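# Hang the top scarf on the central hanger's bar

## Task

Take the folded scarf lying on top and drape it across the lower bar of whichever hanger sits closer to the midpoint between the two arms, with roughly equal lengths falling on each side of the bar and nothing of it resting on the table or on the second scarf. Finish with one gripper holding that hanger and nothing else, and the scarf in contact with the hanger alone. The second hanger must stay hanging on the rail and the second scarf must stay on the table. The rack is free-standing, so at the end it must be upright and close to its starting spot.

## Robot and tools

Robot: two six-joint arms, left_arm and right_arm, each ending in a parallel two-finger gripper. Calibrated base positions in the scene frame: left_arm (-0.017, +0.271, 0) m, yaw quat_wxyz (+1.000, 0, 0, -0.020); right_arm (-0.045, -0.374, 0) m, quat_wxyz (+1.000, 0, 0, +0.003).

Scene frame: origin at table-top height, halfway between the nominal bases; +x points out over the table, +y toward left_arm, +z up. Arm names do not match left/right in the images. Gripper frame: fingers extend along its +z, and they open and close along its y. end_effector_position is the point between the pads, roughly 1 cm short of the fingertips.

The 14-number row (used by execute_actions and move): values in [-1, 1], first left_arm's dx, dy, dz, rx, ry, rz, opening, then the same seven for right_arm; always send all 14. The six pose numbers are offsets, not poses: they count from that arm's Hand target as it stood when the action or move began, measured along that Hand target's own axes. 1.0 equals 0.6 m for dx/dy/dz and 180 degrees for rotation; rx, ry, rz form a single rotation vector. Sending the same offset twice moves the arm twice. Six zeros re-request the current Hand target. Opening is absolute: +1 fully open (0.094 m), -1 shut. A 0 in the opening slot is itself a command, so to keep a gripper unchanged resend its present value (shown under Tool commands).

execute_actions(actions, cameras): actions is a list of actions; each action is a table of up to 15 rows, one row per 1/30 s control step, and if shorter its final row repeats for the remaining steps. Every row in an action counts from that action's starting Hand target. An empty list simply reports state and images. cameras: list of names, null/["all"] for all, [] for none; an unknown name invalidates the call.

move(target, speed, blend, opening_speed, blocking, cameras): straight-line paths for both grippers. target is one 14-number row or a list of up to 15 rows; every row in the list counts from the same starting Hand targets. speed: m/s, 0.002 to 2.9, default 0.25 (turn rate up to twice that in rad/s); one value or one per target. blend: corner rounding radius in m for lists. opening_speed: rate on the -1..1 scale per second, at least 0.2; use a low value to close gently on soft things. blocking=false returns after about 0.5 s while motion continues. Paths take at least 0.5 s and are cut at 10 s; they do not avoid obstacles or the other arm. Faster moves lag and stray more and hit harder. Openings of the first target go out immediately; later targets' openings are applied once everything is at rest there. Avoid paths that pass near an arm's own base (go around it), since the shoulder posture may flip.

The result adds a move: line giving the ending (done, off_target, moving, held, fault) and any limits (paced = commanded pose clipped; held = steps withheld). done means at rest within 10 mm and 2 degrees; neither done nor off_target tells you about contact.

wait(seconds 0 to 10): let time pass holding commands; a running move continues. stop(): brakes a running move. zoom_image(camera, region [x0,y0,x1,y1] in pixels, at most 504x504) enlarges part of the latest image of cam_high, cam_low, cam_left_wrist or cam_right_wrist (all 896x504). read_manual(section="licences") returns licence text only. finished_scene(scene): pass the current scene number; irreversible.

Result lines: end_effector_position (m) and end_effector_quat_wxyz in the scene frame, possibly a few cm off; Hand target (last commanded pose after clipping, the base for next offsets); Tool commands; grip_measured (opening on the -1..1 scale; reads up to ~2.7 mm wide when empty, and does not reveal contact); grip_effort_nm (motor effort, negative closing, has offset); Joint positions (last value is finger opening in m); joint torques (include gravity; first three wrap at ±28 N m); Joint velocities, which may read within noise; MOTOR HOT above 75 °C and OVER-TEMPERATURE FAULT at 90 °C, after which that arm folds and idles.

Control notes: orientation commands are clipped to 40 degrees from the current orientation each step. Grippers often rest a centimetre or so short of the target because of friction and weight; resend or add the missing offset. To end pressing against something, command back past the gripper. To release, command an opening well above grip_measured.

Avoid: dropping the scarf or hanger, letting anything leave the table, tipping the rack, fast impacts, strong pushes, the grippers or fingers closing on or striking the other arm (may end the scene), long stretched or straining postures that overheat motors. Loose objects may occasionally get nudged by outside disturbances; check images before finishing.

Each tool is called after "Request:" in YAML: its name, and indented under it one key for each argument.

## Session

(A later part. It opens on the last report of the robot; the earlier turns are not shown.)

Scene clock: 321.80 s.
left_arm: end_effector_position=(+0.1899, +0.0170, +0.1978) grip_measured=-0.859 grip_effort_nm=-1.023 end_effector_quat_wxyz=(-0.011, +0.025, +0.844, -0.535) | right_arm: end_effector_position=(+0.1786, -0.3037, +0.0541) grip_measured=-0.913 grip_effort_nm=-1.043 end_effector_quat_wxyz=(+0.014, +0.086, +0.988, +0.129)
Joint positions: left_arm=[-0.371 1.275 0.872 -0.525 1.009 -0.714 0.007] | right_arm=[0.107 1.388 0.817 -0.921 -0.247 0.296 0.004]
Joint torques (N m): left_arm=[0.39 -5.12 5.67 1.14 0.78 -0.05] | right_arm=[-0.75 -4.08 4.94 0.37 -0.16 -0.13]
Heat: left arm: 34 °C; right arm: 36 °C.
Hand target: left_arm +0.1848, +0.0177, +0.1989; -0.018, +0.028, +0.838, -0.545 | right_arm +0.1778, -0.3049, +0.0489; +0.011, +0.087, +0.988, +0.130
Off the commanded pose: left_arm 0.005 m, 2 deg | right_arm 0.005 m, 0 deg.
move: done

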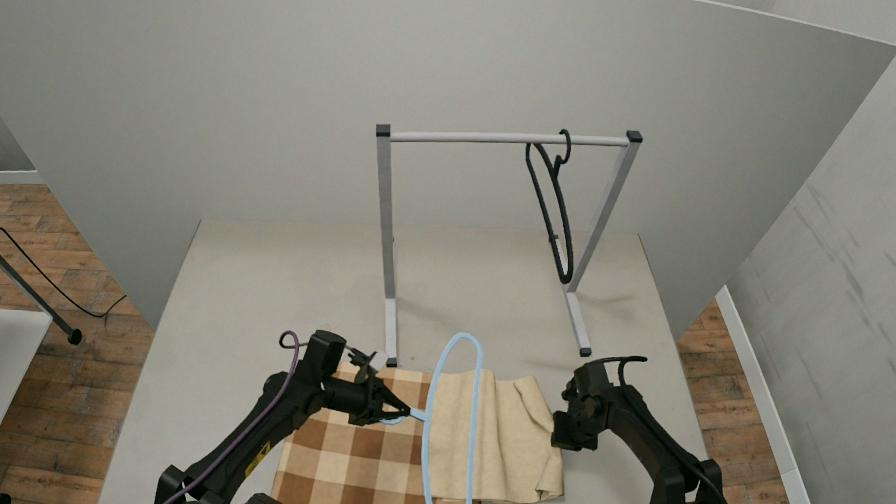

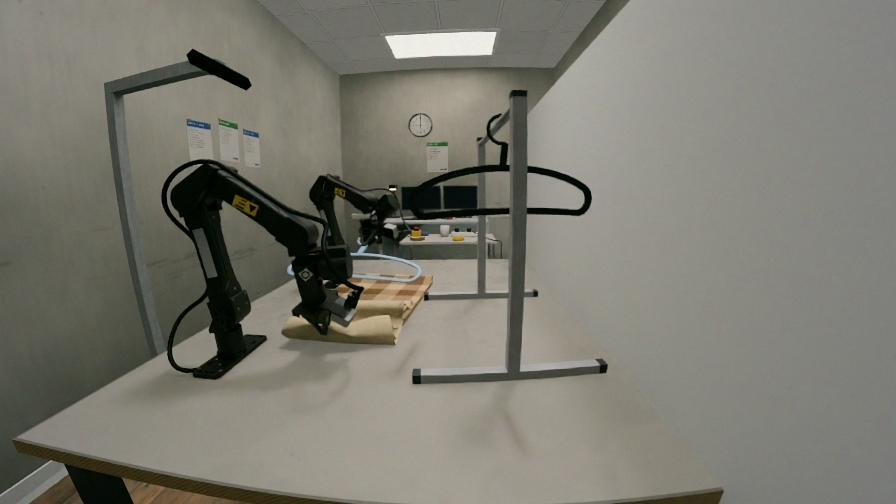

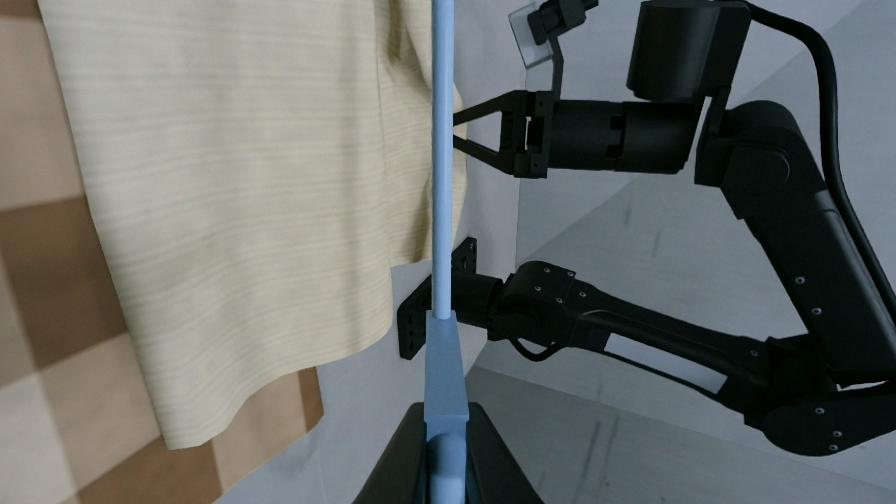

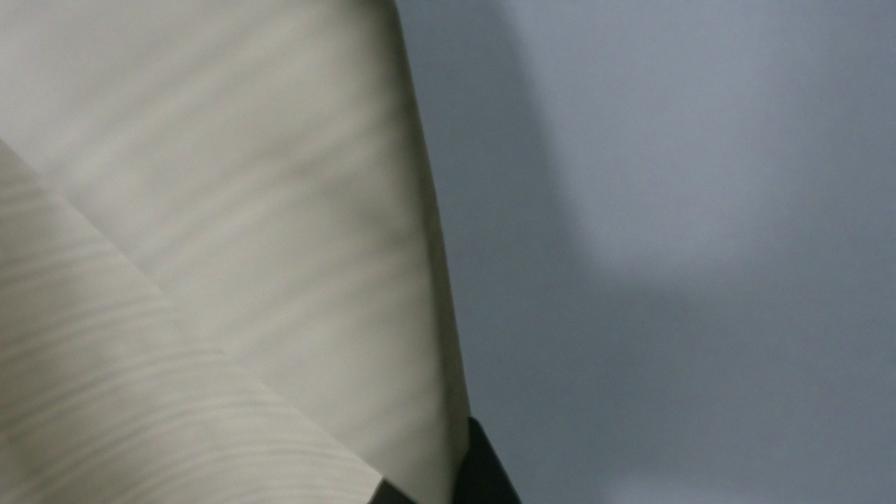

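Request:
execute_actions:
  actions: []
  cameras: ["cam_high","cam_low","cam_right_wrist","cam_left_wrist"]

Scene clock: 325.07 s.
left_arm: end_effector_position=(+0.1899, +0.0170, +0.1978) grip_measured=-0.859 grip_effort_nm=-1.018 end_effector_quat_wxyz=(-0.011, +0.025, +0.844, -0.535) | right_arm: end_effector_position=(+0.1788, -0.3036, +0.0541) grip_measured=-0.913 grip_effort_nm=-1.038 end_effector_quat_wxyz=(+0.014, +0.086, +0.988, +0.129)
Joint positions: left_arm=[-0.371 1.275 0.872 -0.525 1.009 -0.714 0.007] | right_arm=[0.107 1.388 0.817 -0.92 -0.247 0.295 0.004]
Joint velocities: within noise
Joint torques (N m): left_arm=[0.39 -5.12 5.68 1.13 0.79 -0.04] | right_arm=[-0.76 -4.08 4.94 0.37 -0.16 -0.1]
Heat: left arm: 34 °C; right arm: 36 °C.
Hand target: left_arm +0.1848, +0.0177, +0.1988; -0.018, +0.027, +0.838, -0.545 | right_arm +0.1778, -0.3049, +0.0489; +0.011, +0.087, +0.988, +0.130
Tool commands: left_gripper/opening=-1.0 right_gripper/opening=-1.0
Off the commanded pose: left_arm 0.005 m, 2 deg | right_arm 0.005 m, 0 deg.

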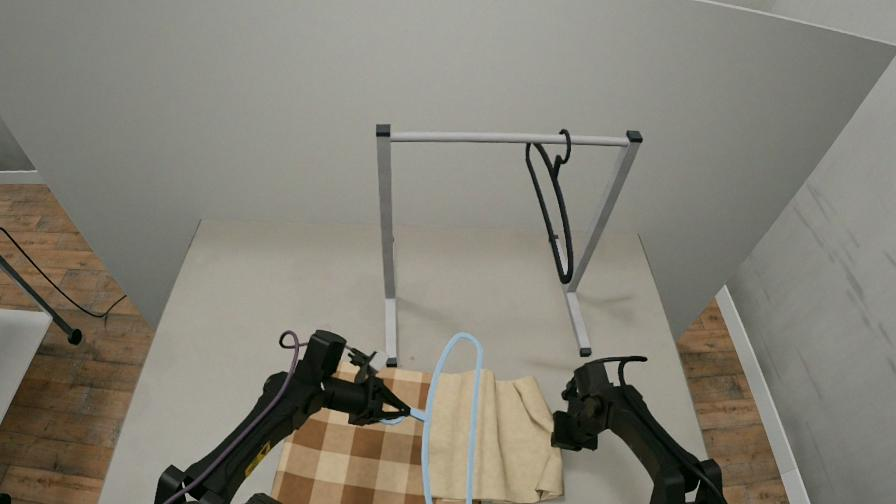

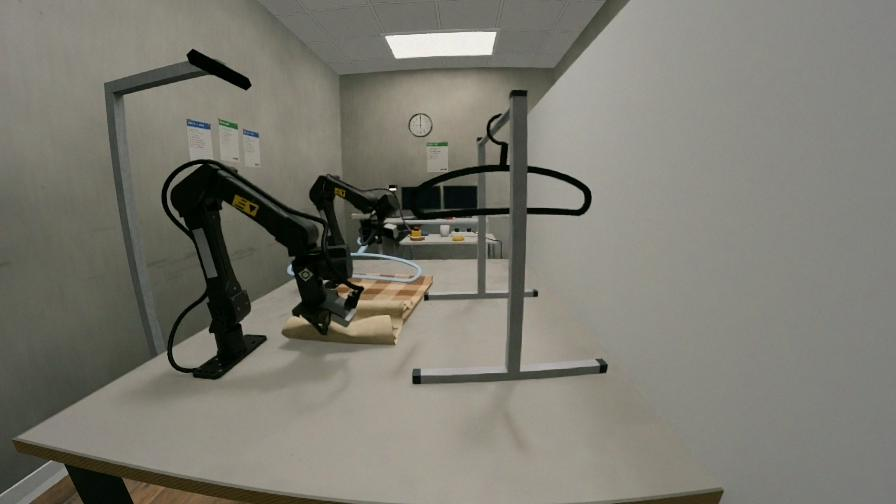

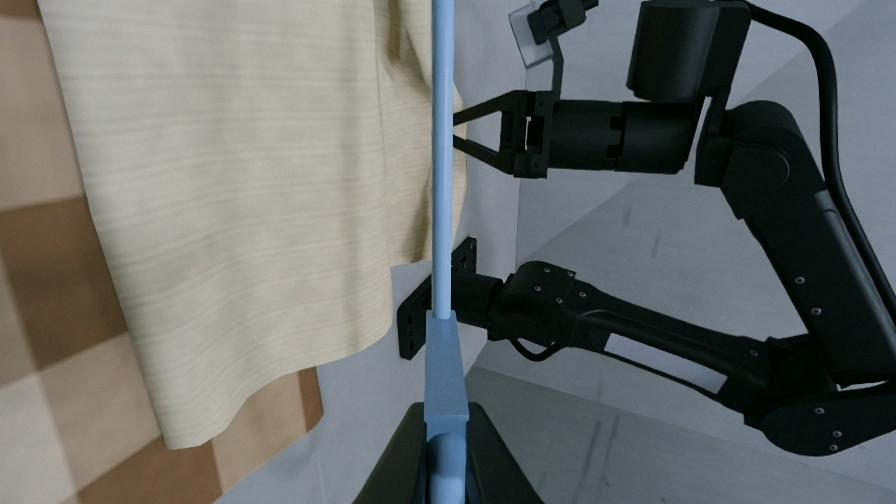

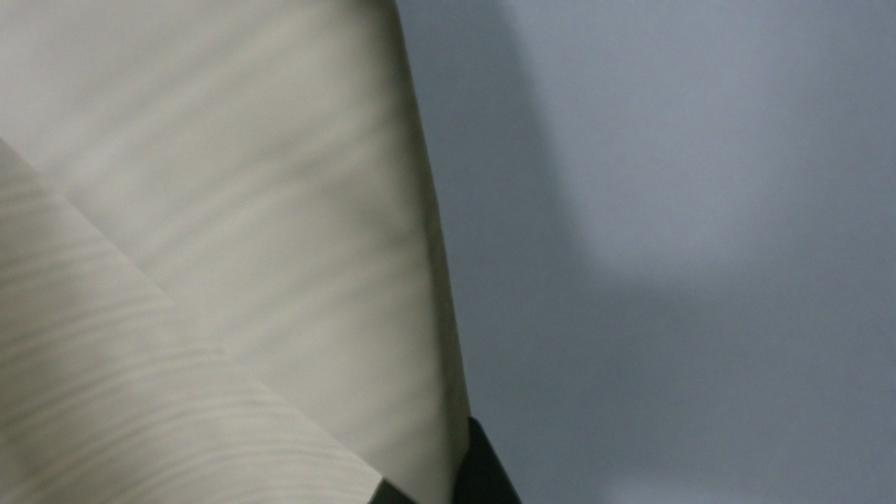

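Request:
zoom_image:
  camera: "cam_high"
  region: [360, 340, 600, 504]

Request:
zoom_image:
  camera: "cam_low"
  region: [240, 220, 460, 360]

Scaled by 2.100.

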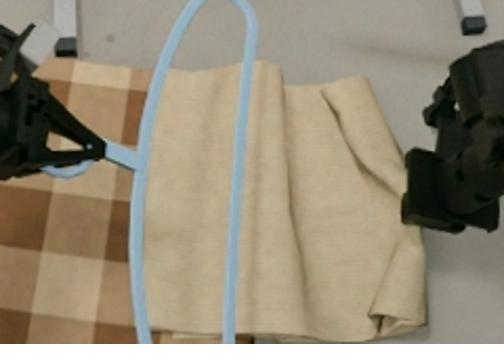

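Scaled by 2.291.

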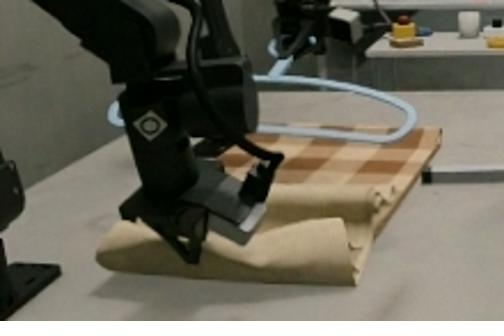

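Request:
move:
  target: [0,0,0,0,0,0,-1,0,0,0,0,0,0,0.06]
  opening_speed: 0.5
  cameras: ["cam_low","cam_right_wrist"]

Scene clock: 332.20 s.
left_arm: end_effector_position=(+0.1899, +0.0170, +0.1978) grip_measured=-0.859 grip_effort_nm=-1.013 end_effector_quat_wxyz=(-0.011, +0.025, +0.844, -0.535) | right_arm: end_effector_position=(+0.1797, -0.3035, +0.0542) grip_measured=+0.058 grip_effort_nm=0.076 end_effector_quat_wxyz=(+0.016, +0.085, +0.988, +0.129)
Joint positions: left_arm=[-0.371 1.275 0.872 -0.525 1.009 -0.714 0.007] | right_arm=[0.107 1.388 0.817 -0.916 -0.248 0.295 0.05]
Joint torques (N m): left_arm=[0.36 -5.11 5.68 1.12 0.79 -0.05] | right_arm=[-0.75 -4.11 4.96 0.33 -0.16 -0.09]
Heat: left arm: 33 °C; right arm: 35 °C.
Hand target: left_arm +0.1848, +0.0177, +0.1989; -0.018, +0.028, +0.838, -0.545 | right_arm +0.1778, -0.3048, +0.0489; +0.011, +0.087, +0.988, +0.130
Off the commanded pose: left_arm 0.005 m, 2 deg | right_arm 0.006 m, 1 deg.
move: done
Images, in order (width x height): cam_low 896x504, cam_right_wrist 896x504.

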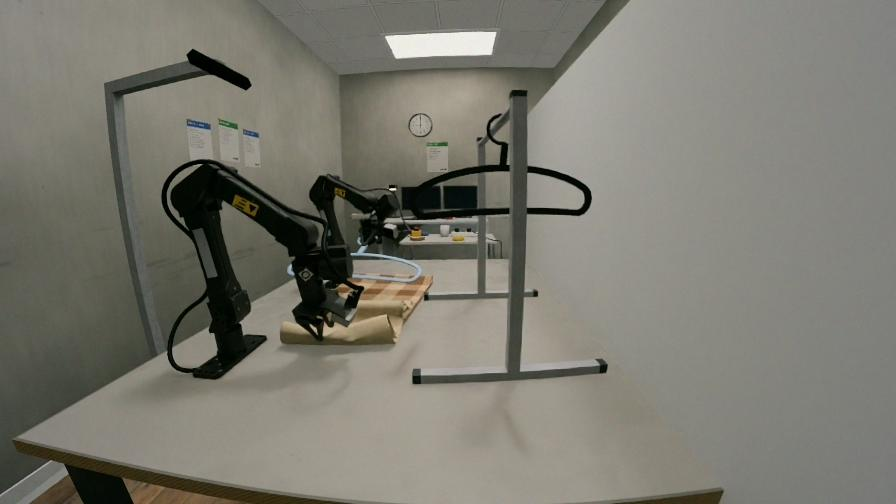

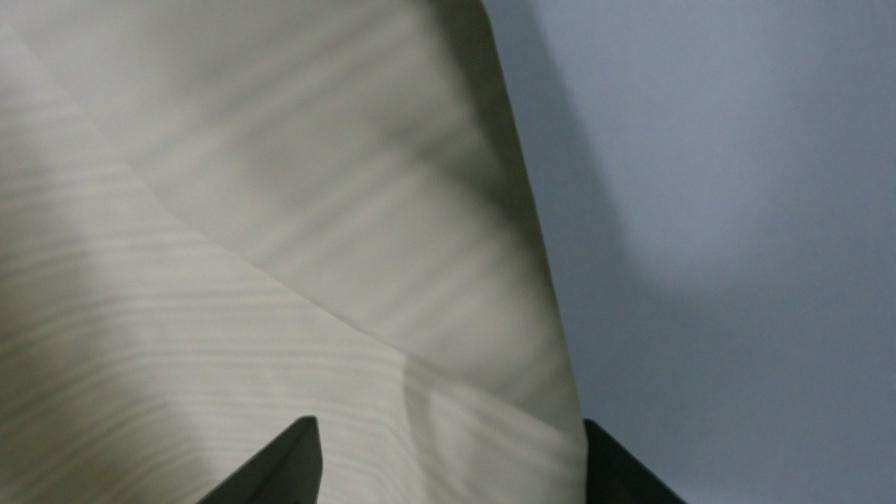

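Request:
move:
  target:
    - [0,0,0,0,0,0,-1,0,0,-0.1,0,0,0,0.06]
    - [0,0,0,0,0,0,-1,0,0.043,-0.28,0,0,0,0.06]
  speed: 0.12
  blend: 0.02
  cameras: ["cam_high","cam_low","cam_right_wrist"]

Request:
zoom_image:
  camera: "cam_low"
  region: [240, 220, 460, 360]

Scene clock: 334.77 s.
left_arm: end_effector_position=(+0.1899, +0.0170, +0.1978) grip_measured=-0.859 grip_effort_nm=-1.013 end_effector_quat_wxyz=(-0.011, +0.025, +0.844, -0.535) | right_arm: end_effector_position=(+0.1718, -0.3229, +0.2092) grip_measured=+0.058 grip_effort_nm=0.076 end_effector_quat_wxyz=(+0.015, +0.088, +0.988, +0.126)
Joint positions: left_arm=[-0.371 1.275 0.872 -0.525 1.009 -0.714 0.007] | right_arm=[0.023 1.352 1.415 -1.574 -0.248 0.214 0.05]
Joint torques (N m): left_arm=[0.38 -5.12 5.68 1.12 0.79 -0.05] | right_arm=[-0.7 -4.56 8.94 0.09 -0.2 -0.07]
Heat: left arm: 33 °C; right arm: 35 °C.
Hand target: left_arm +0.1848, +0.0177, +0.1988; -0.018, +0.028, +0.838, -0.545 | right_arm +0.1747, -0.3232, +0.2178; +0.011, +0.086, +0.988, +0.130
Off the commanded pose: left_arm 0.005 m, 2 deg | right_arm 0.009 m, 1 deg.
joint sent to its limit (right arm) — joint 4 (wrist pitch), lower limit. The joint targets still meet the commanded pose.
move: done
Images, in order (width x height): cam_high 896x504, cam_low 896x504, cam_right_wrist 896x504.

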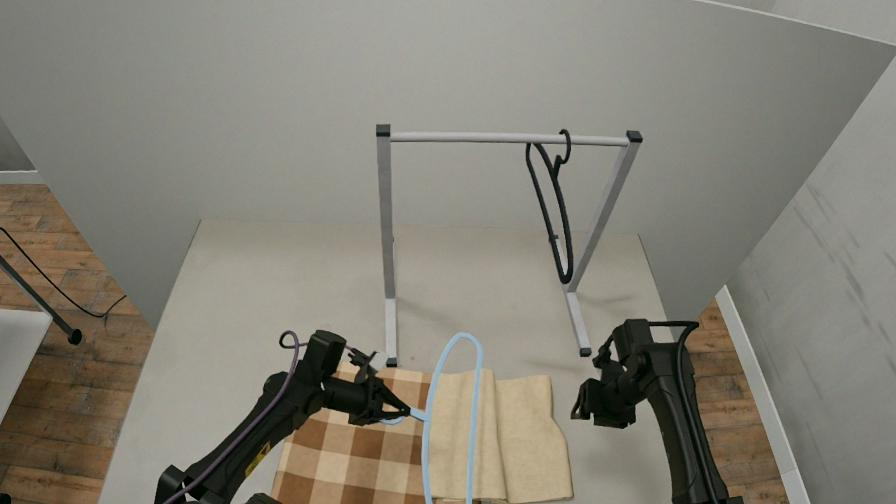

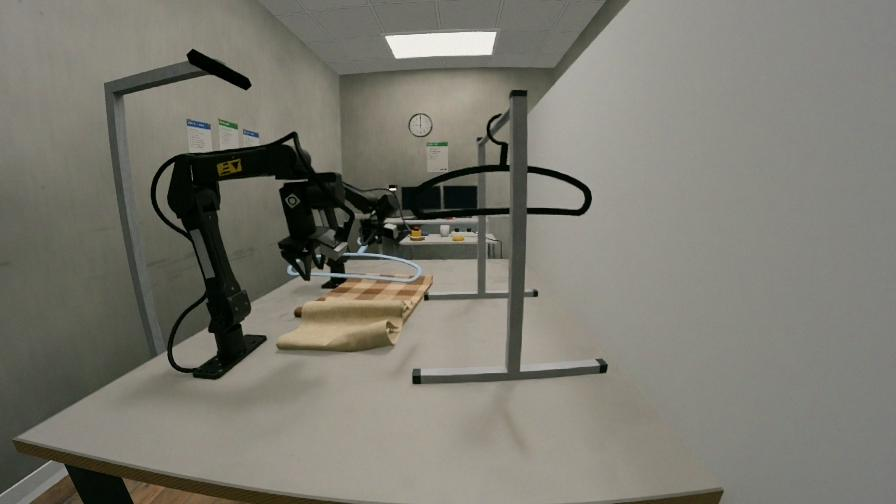

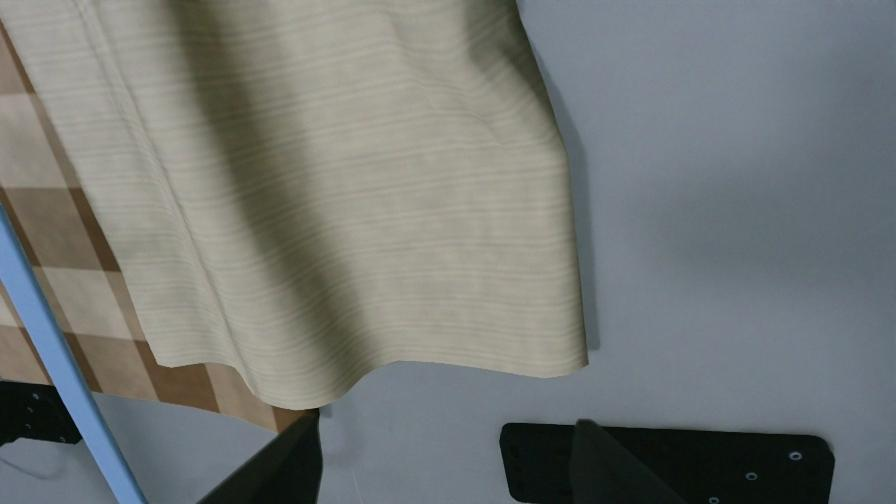

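Scaled by 2.291.

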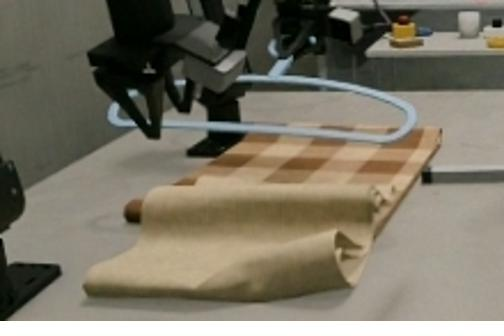

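Request:
move:
  target: [-0.112,-0.0537,0.4467,0,0,0,-1,0,0,0,0,0,0,0.06]
  speed: 0.12

Request:
zoom_image:
  camera: "cam_low"
  region: [220, 200, 460, 360]

Scene clock: 340.80 s.
left_arm: end_effector_position=(+0.2303, -0.2359, +0.1131) grip_measured=-0.859 grip_effort_nm=-1.018 end_effector_quat_wxyz=(-0.025, +0.024, +0.843, -0.537) | right_arm: end_effector_position=(+0.1713, -0.3229, +0.2092) grip_measured=+0.058 grip_effort_nm=0.081 end_effector_quat_wxyz=(+0.014, +0.088, +0.988, +0.126)
Joint positions: left_arm=[-0.889 2.092 1.347 0.191 0.639 -1.236 0.007] | right_arm=[0.023 1.352 1.415 -1.576 -0.248 0.214 0.05]
Joint torques (N m): left_arm=[-0.28 -10 10.18 1.6 0.14 -0.05] | right_arm=[-0.7 -4.57 8.92 0.1 -0.2 -0.07]
Heat: left arm: 34 °C; right arm: 35 °C.
Hand target: left_arm +0.2349, -0.2443, +0.1198; -0.018, +0.028, +0.838, -0.545 | right_arm +0.1747, -0.3232, +0.2178; +0.011, +0.086, +0.988, +0.130
Off the commanded pose: left_arm 0.012 m, 1 deg | right_arm 0.009 m, 1 deg.
joint sent to its limit (right arm) — joint 4 (wrist pitch), lower limit. The joint targets still meet the commanded pose.
move: off_target (left_arm)

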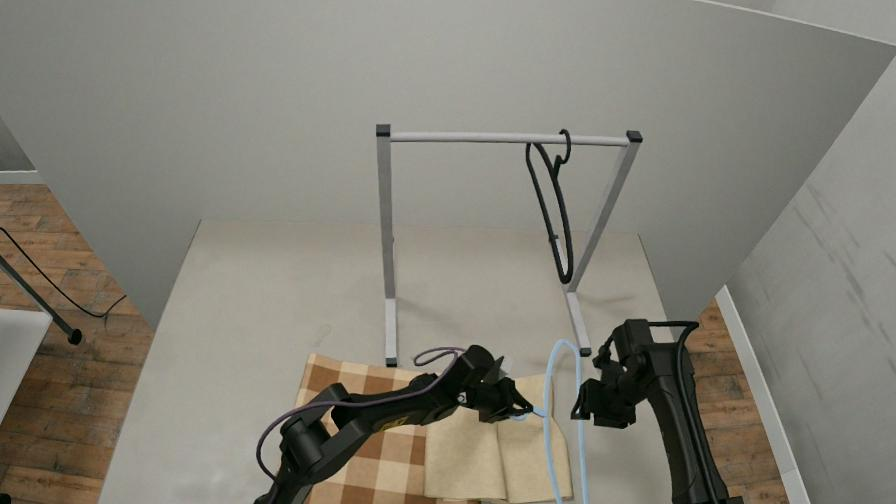

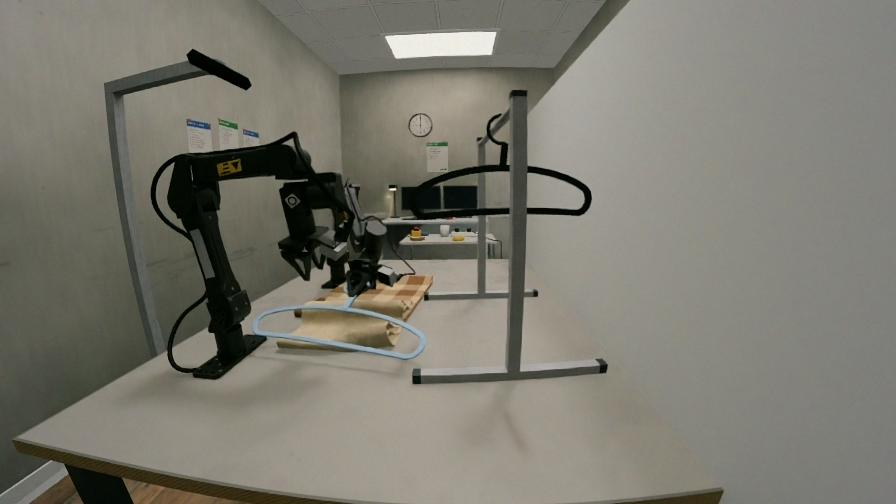

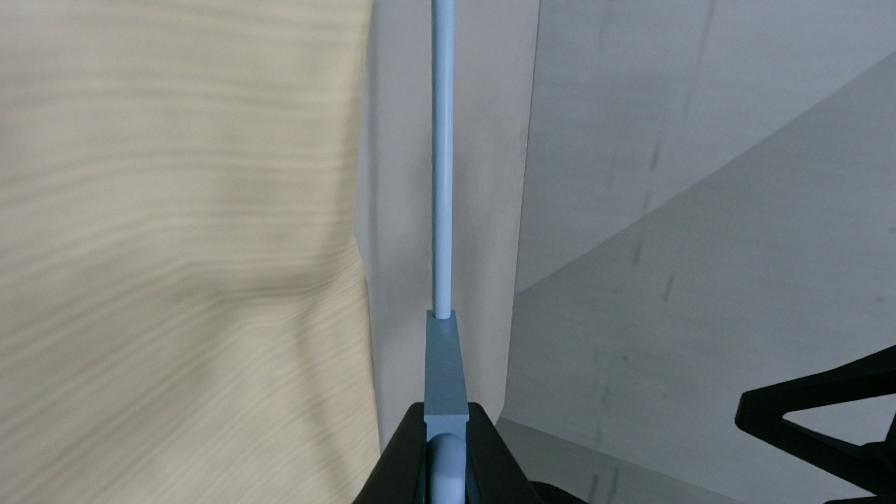

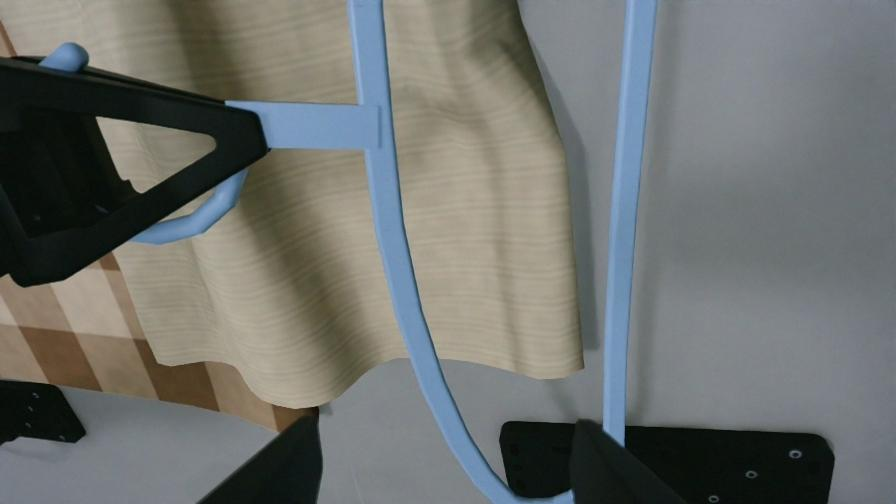

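Scaled by 2.100.

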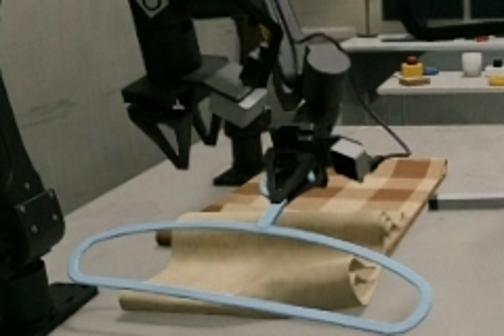

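Request:
move:
  target: [-0.0539,0.0386,0.0243,0,0,0,-1,0,0,0,0,0,0,0.06]
  speed: 0.06
  cameras: ["cam_low","cam_right_wrist","cam_left_wrist"]

Request:
zoom_image:
  camera: "cam_low"
  region: [220, 200, 460, 360]

Scene clock: 343.47 s.
left_arm: end_effector_position=(+0.2618, -0.2442, +0.0858) grip_measured=-0.859 grip_effort_nm=-1.013 end_effector_quat_wxyz=(-0.021, +0.014, +0.846, -0.533) | right_arm: end_effector_position=(+0.1713, -0.3229, +0.2092) grip_measured=+0.058 grip_effort_nm=0.076 end_effector_quat_wxyz=(+0.014, +0.088, +0.988, +0.126)
Joint positions: left_arm=[-0.851 2.222 1.451 0.197 0.651 -1.221 0.007] | right_arm=[0.023 1.352 1.415 -1.576 -0.248 0.214 0.05]
Joint torques (N m): left_arm=[0.47 -10.69 10.04 1.61 0.5 0.1] | right_arm=[-0.69 -4.57 8.91 0.1 -0.2 -0.07]
Heat: left arm: 34 °C; right arm: 35 °C.
Hand target: left_arm +0.2670, -0.2504, +0.0926; -0.018, +0.028, +0.838, -0.545 | right_arm +0.1747, -0.3232, +0.2178; +0.011, +0.086, +0.988, +0.130
Off the commanded pose: left_arm 0.011 m, 2 deg | right_arm 0.009 m, 1 deg.
joint sent to its limit (right arm) — joint 4 (wrist pitch), lower limit. The joint targets still meet the commanded pose.
move: off_target (left_arm)
Images, in order (width x height): cam_low 896x504, cam_left_wrist 896x504, cam_right_wrist 896x504.

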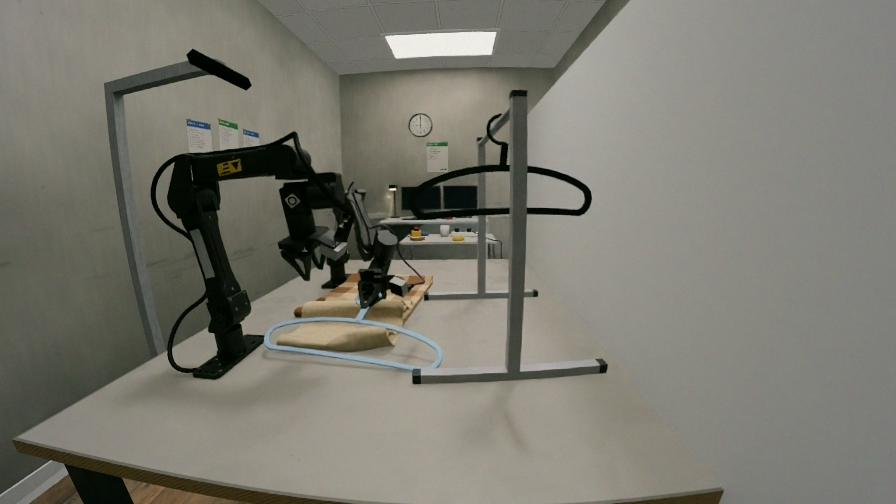

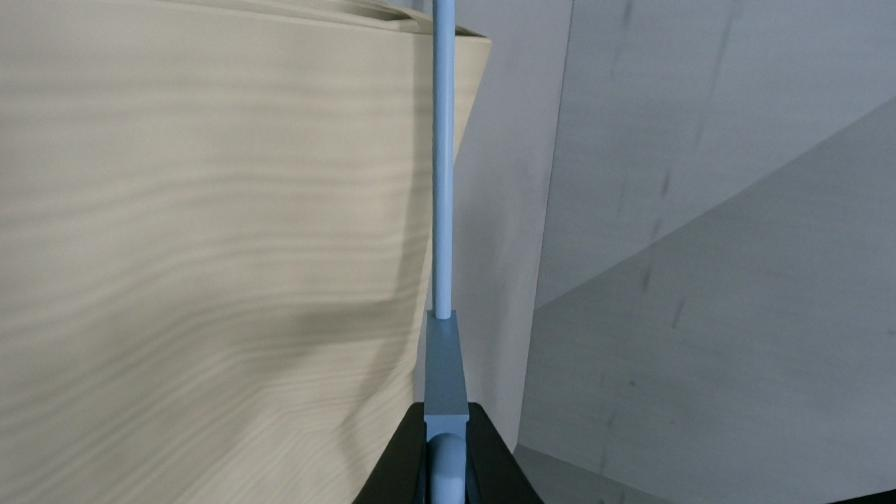

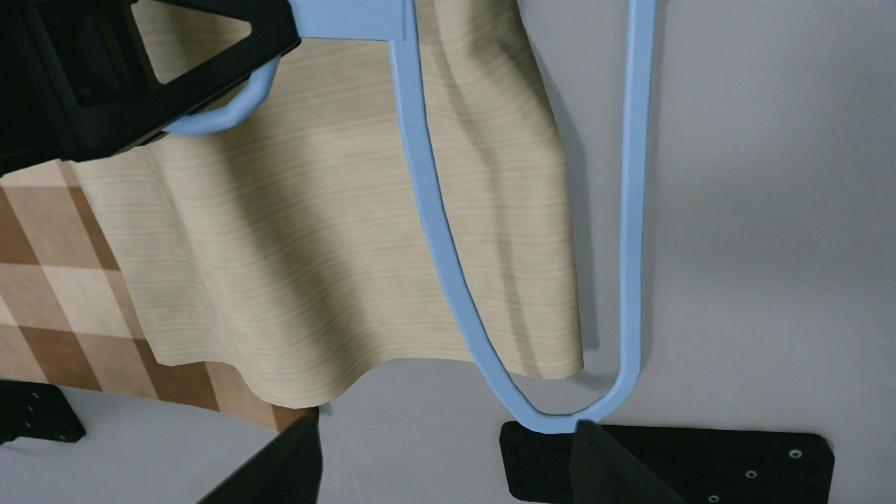

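Scaled by 2.100.

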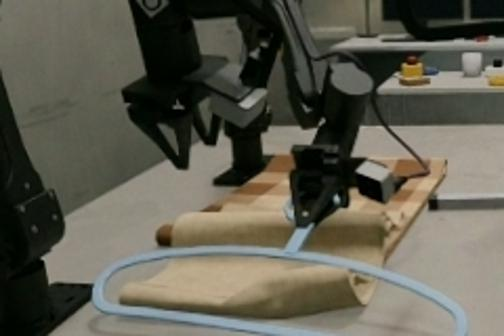

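Request:
zoom_image:
  camera: "cam_low"
  region: [360, 310, 480, 400]

Request:
zoom_image:
  camera: "cam_high"
  region: [500, 320, 640, 504]

Scaled by 4.200.

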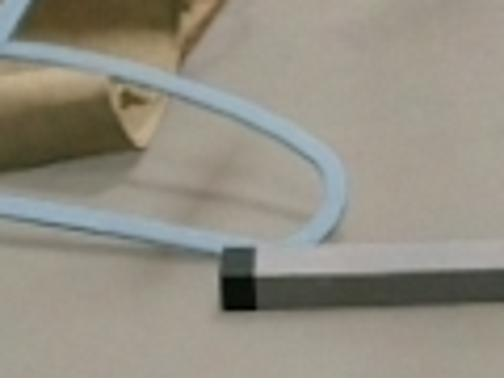

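This scene's latest camera images include none from cam_high. They are from: cam_low, cam_left_wrist, cam_right_wrist. cam_high's image comes with the result of a call that names it in "cameras".

Request:
wait:
  seconds: 0.1
  cameras: ["cam_high","cam_right_wrist"]

Request:
zoom_image:
  camera: "cam_high"
  region: [480, 320, 660, 504]

Scene clock: 344.23 s.
left_arm: end_effector_position=(+0.2617, -0.2442, +0.0859) grip_measured=-0.859 grip_effort_nm=-1.013 end_effector_quat_wxyz=(-0.022, +0.014, +0.846, -0.533) | right_arm: end_effector_position=(+0.1713, -0.3229, +0.2092) grip_measured=+0.058 grip_effort_nm=0.071 end_effector_quat_wxyz=(+0.014, +0.088, +0.988, +0.126)
Joint positions: left_arm=[-0.851 2.222 1.451 0.197 0.652 -1.221 0.007] | right_arm=[0.023 1.352 1.415 -1.576 -0.248 0.214 0.05]
Joint torques (N m): left_arm=[0.46 -10.7 10.07 1.6 0.46 0.1] | right_arm=[-0.7 -4.56 8.94 0.1 -0.2 -0.07]
Heat: left arm: 34 °C; right arm: 35 °C.
Hand target: left_arm +0.2670, -0.2504, +0.0926; -0.018, +0.028, +0.838, -0.545 | right_arm +0.1747, -0.3232, +0.2178; +0.011, +0.086, +0.988, +0.130
Tool commands: left_gripper/opening=-1.0 right_gripper/opening=+0.06
Off the commanded pose: left_arm 0.011 m, 2 deg | right_arm 0.009 m, 1 deg.
wait: 0.10 s; at rest from the start
Images, in order (width x height): cam_high 896x504, cam_right_wrist 896x504.

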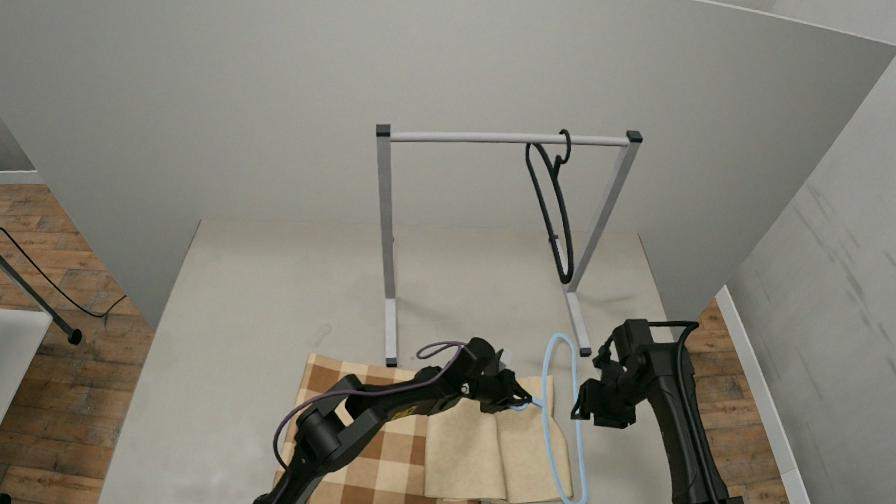

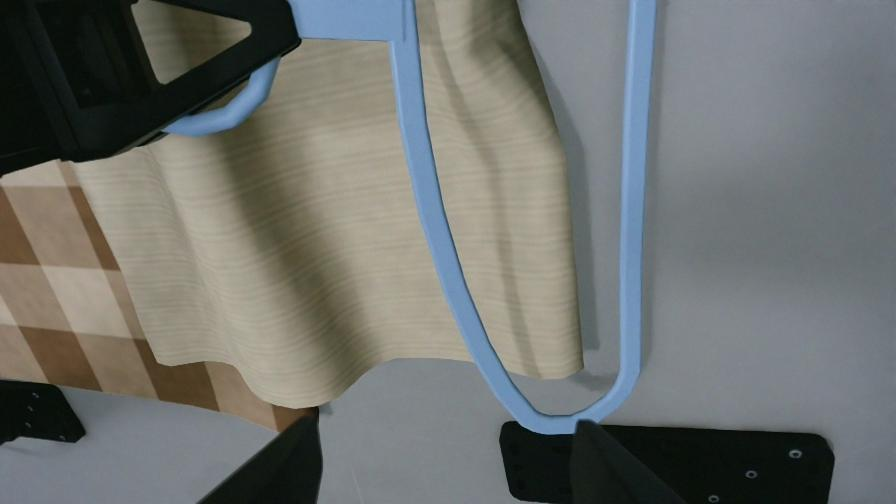

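Scaled by 2.739.

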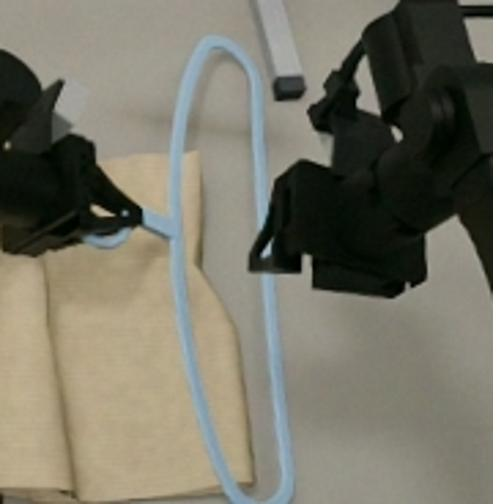

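Request:
move:
  target: [0.016,0.014,0.024,0,0,0,-1,0,0,0,0,0,0,0.06]
  speed: 0.05
  cameras: ["cam_high","cam_right_wrist","cam_low"]

Request:
zoom_image:
  camera: "cam_low"
  region: [360, 310, 480, 400]

Scene clock: 346.70 s.
left_arm: end_effector_position=(+0.2555, -0.2529, +0.0796) grip_measured=-0.859 grip_effort_nm=-1.018 end_effector_quat_wxyz=(-0.020, +0.024, +0.841, -0.540) | right_arm: end_effector_position=(+0.1713, -0.3229, +0.2092) grip_measured=+0.058 grip_effort_nm=0.081 end_effector_quat_wxyz=(+0.014, +0.088, +0.988, +0.126)
Joint positions: left_arm=[-0.869 2.249 1.451 0.248 0.651 -1.224 0.007] | right_arm=[0.023 1.352 1.415 -1.576 -0.248 0.214 0.05]
Joint torques (N m): left_arm=[-0.49 -10.63 8.85 1.64 0.2 -0.03] | right_arm=[-0.7 -4.56 8.92 0.1 -0.2 -0.07]
Heat: left arm: 35 °C; right arm: 34 °C.
Hand target: left_arm +0.2567, -0.2595, +0.0792; -0.018, +0.028, +0.838, -0.545 | right_arm +0.1747, -0.3232, +0.2178; +0.011, +0.086, +0.988, +0.130
Off the commanded pose: left_arm 0.007 m, 1 deg | right_arm 0.009 m, 1 deg.
joint sent to its limit (right arm) — joint 4 (wrist pitch), lower limit. The joint targets still meet the commanded pose.
move: done
Images, in order (width x height): cam_high 896x504, cam_low 896x504, cam_right_wrist 896x504.

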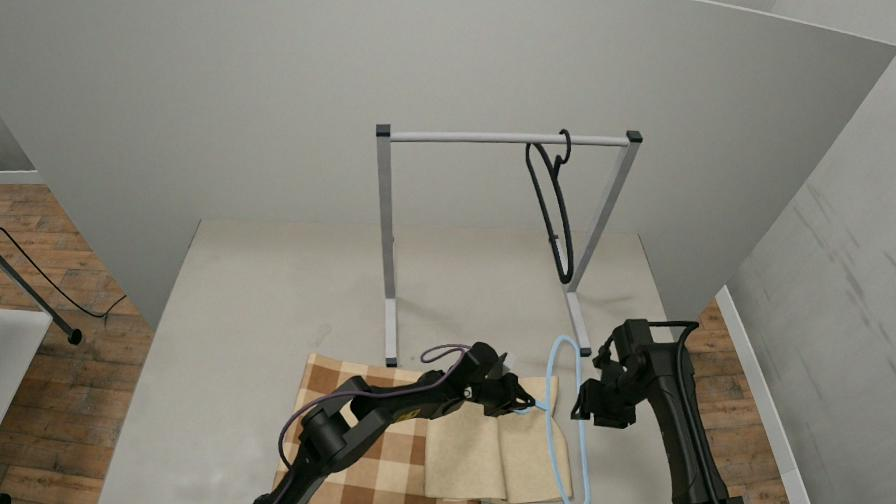

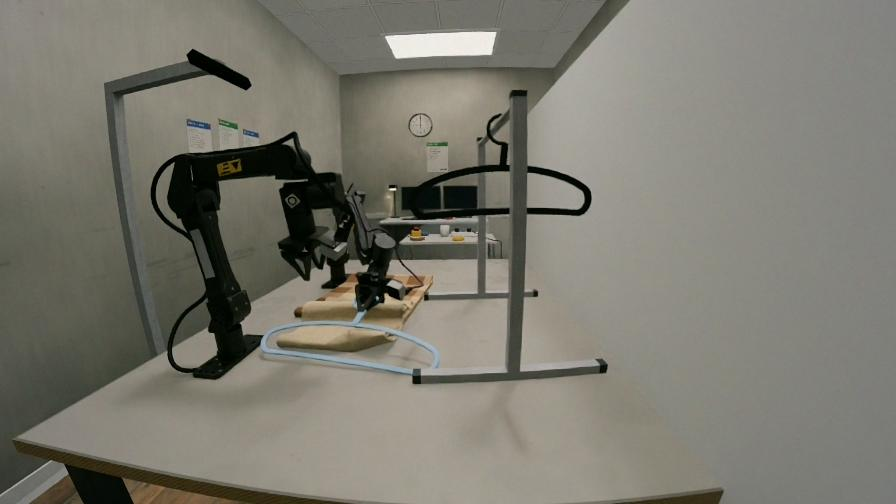

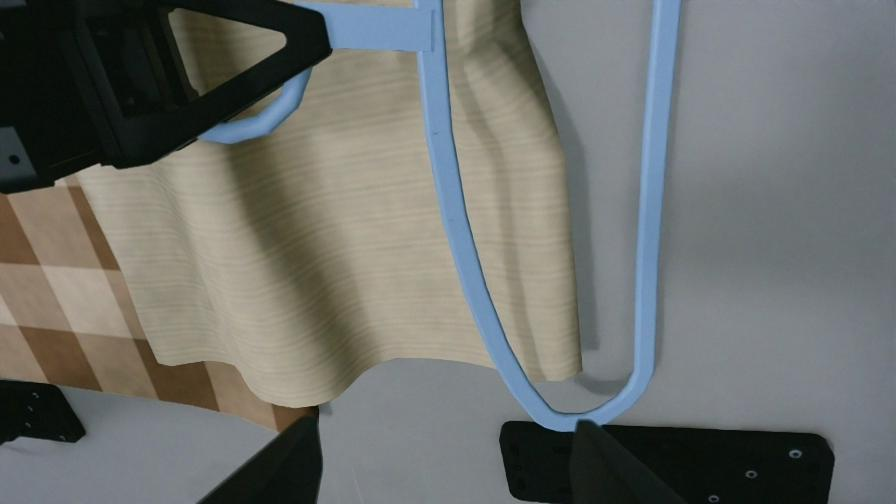

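Scaled by 4.200.

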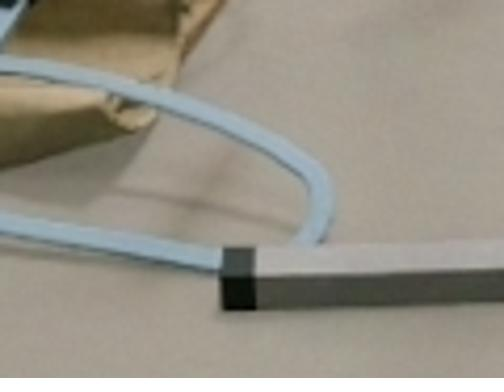

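Request:
move:
  target: [0,0,0,0,0,0,-1,-0.002,-0.0728,0.2275,0,0,0,0.06]
  speed: 0.1
  cameras: ["cam_high","cam_right_wrist","cam_low"]

Request:
zoom_image:
  camera: "cam_low"
  region: [220, 220, 460, 400]

Scene clock: 350.60 s.
left_arm: end_effector_position=(+0.2556, -0.2529, +0.0797) grip_measured=-0.859 grip_effort_nm=-1.013 end_effector_quat_wxyz=(-0.021, +0.024, +0.841, -0.540) | right_arm: end_effector_position=(+0.1755, -0.3304, +0.0794) grip_measured=+0.058 grip_effort_nm=0.085 end_effector_quat_wxyz=(+0.015, +0.086, +0.988, +0.125)
Joint positions: left_arm=[-0.869 2.249 1.451 0.248 0.651 -1.224 0.007] | right_arm=[-0.011 1.346 0.89 -1.064 -0.248 0.174 0.05]
Joint torques (N m): left_arm=[-0.47 -10.66 8.85 1.65 0.2 -0.05] | right_arm=[-0.69 -3.79 5.19 0.23 -0.23 -0.1]
Heat: left arm: 37 °C; right arm: 34 °C.
Hand target: left_arm +0.2567, -0.2595, +0.0792; -0.018, +0.028, +0.838, -0.545 | right_arm +0.1745, -0.3301, +0.0746; +0.011, +0.086, +0.988, +0.130
Off the commanded pose: left_arm 0.007 m, 1 deg | right_arm 0.005 m, 1 deg.
move: done
Images, in order (width x height): cam_high 896x504, cam_low 896x504, cam_right_wrist 896x504.

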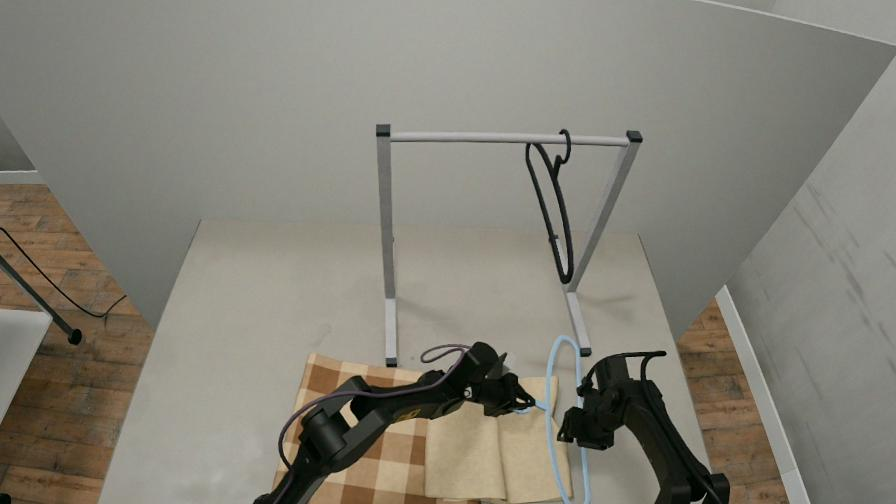

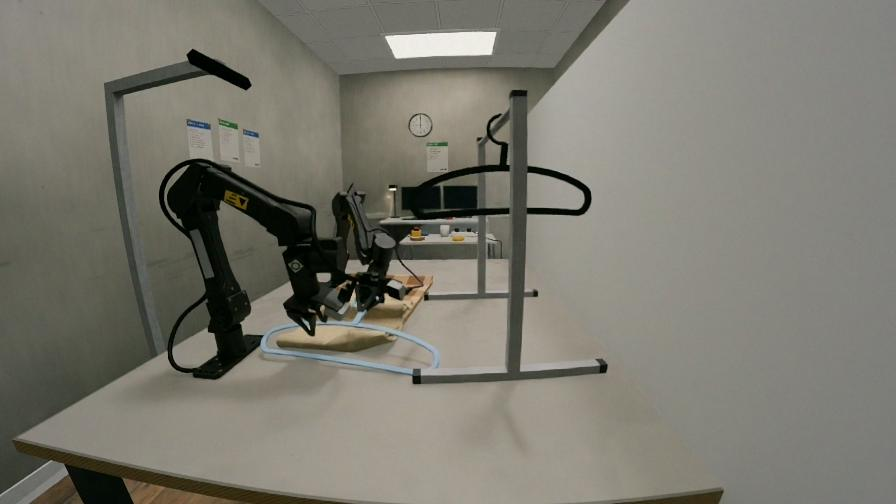

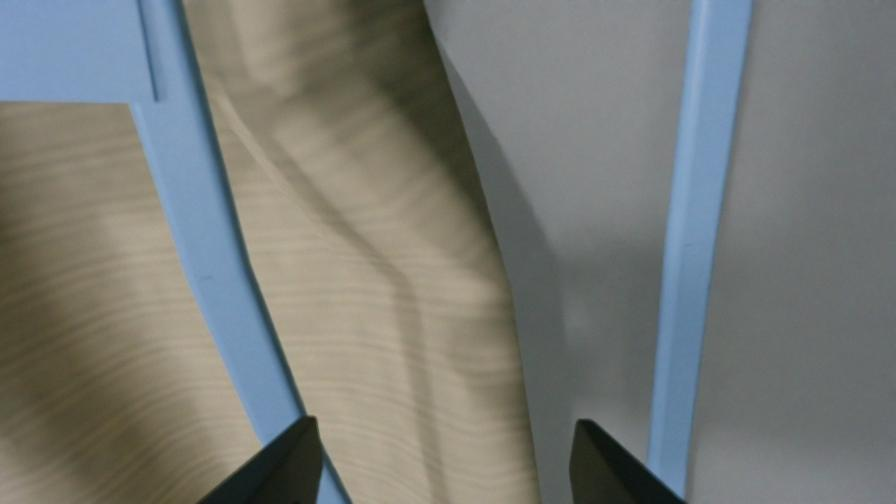

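Scaled by 2.100.

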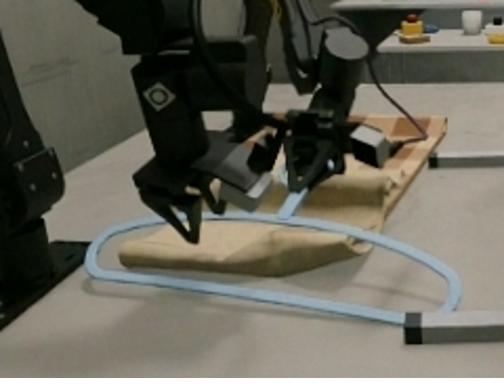

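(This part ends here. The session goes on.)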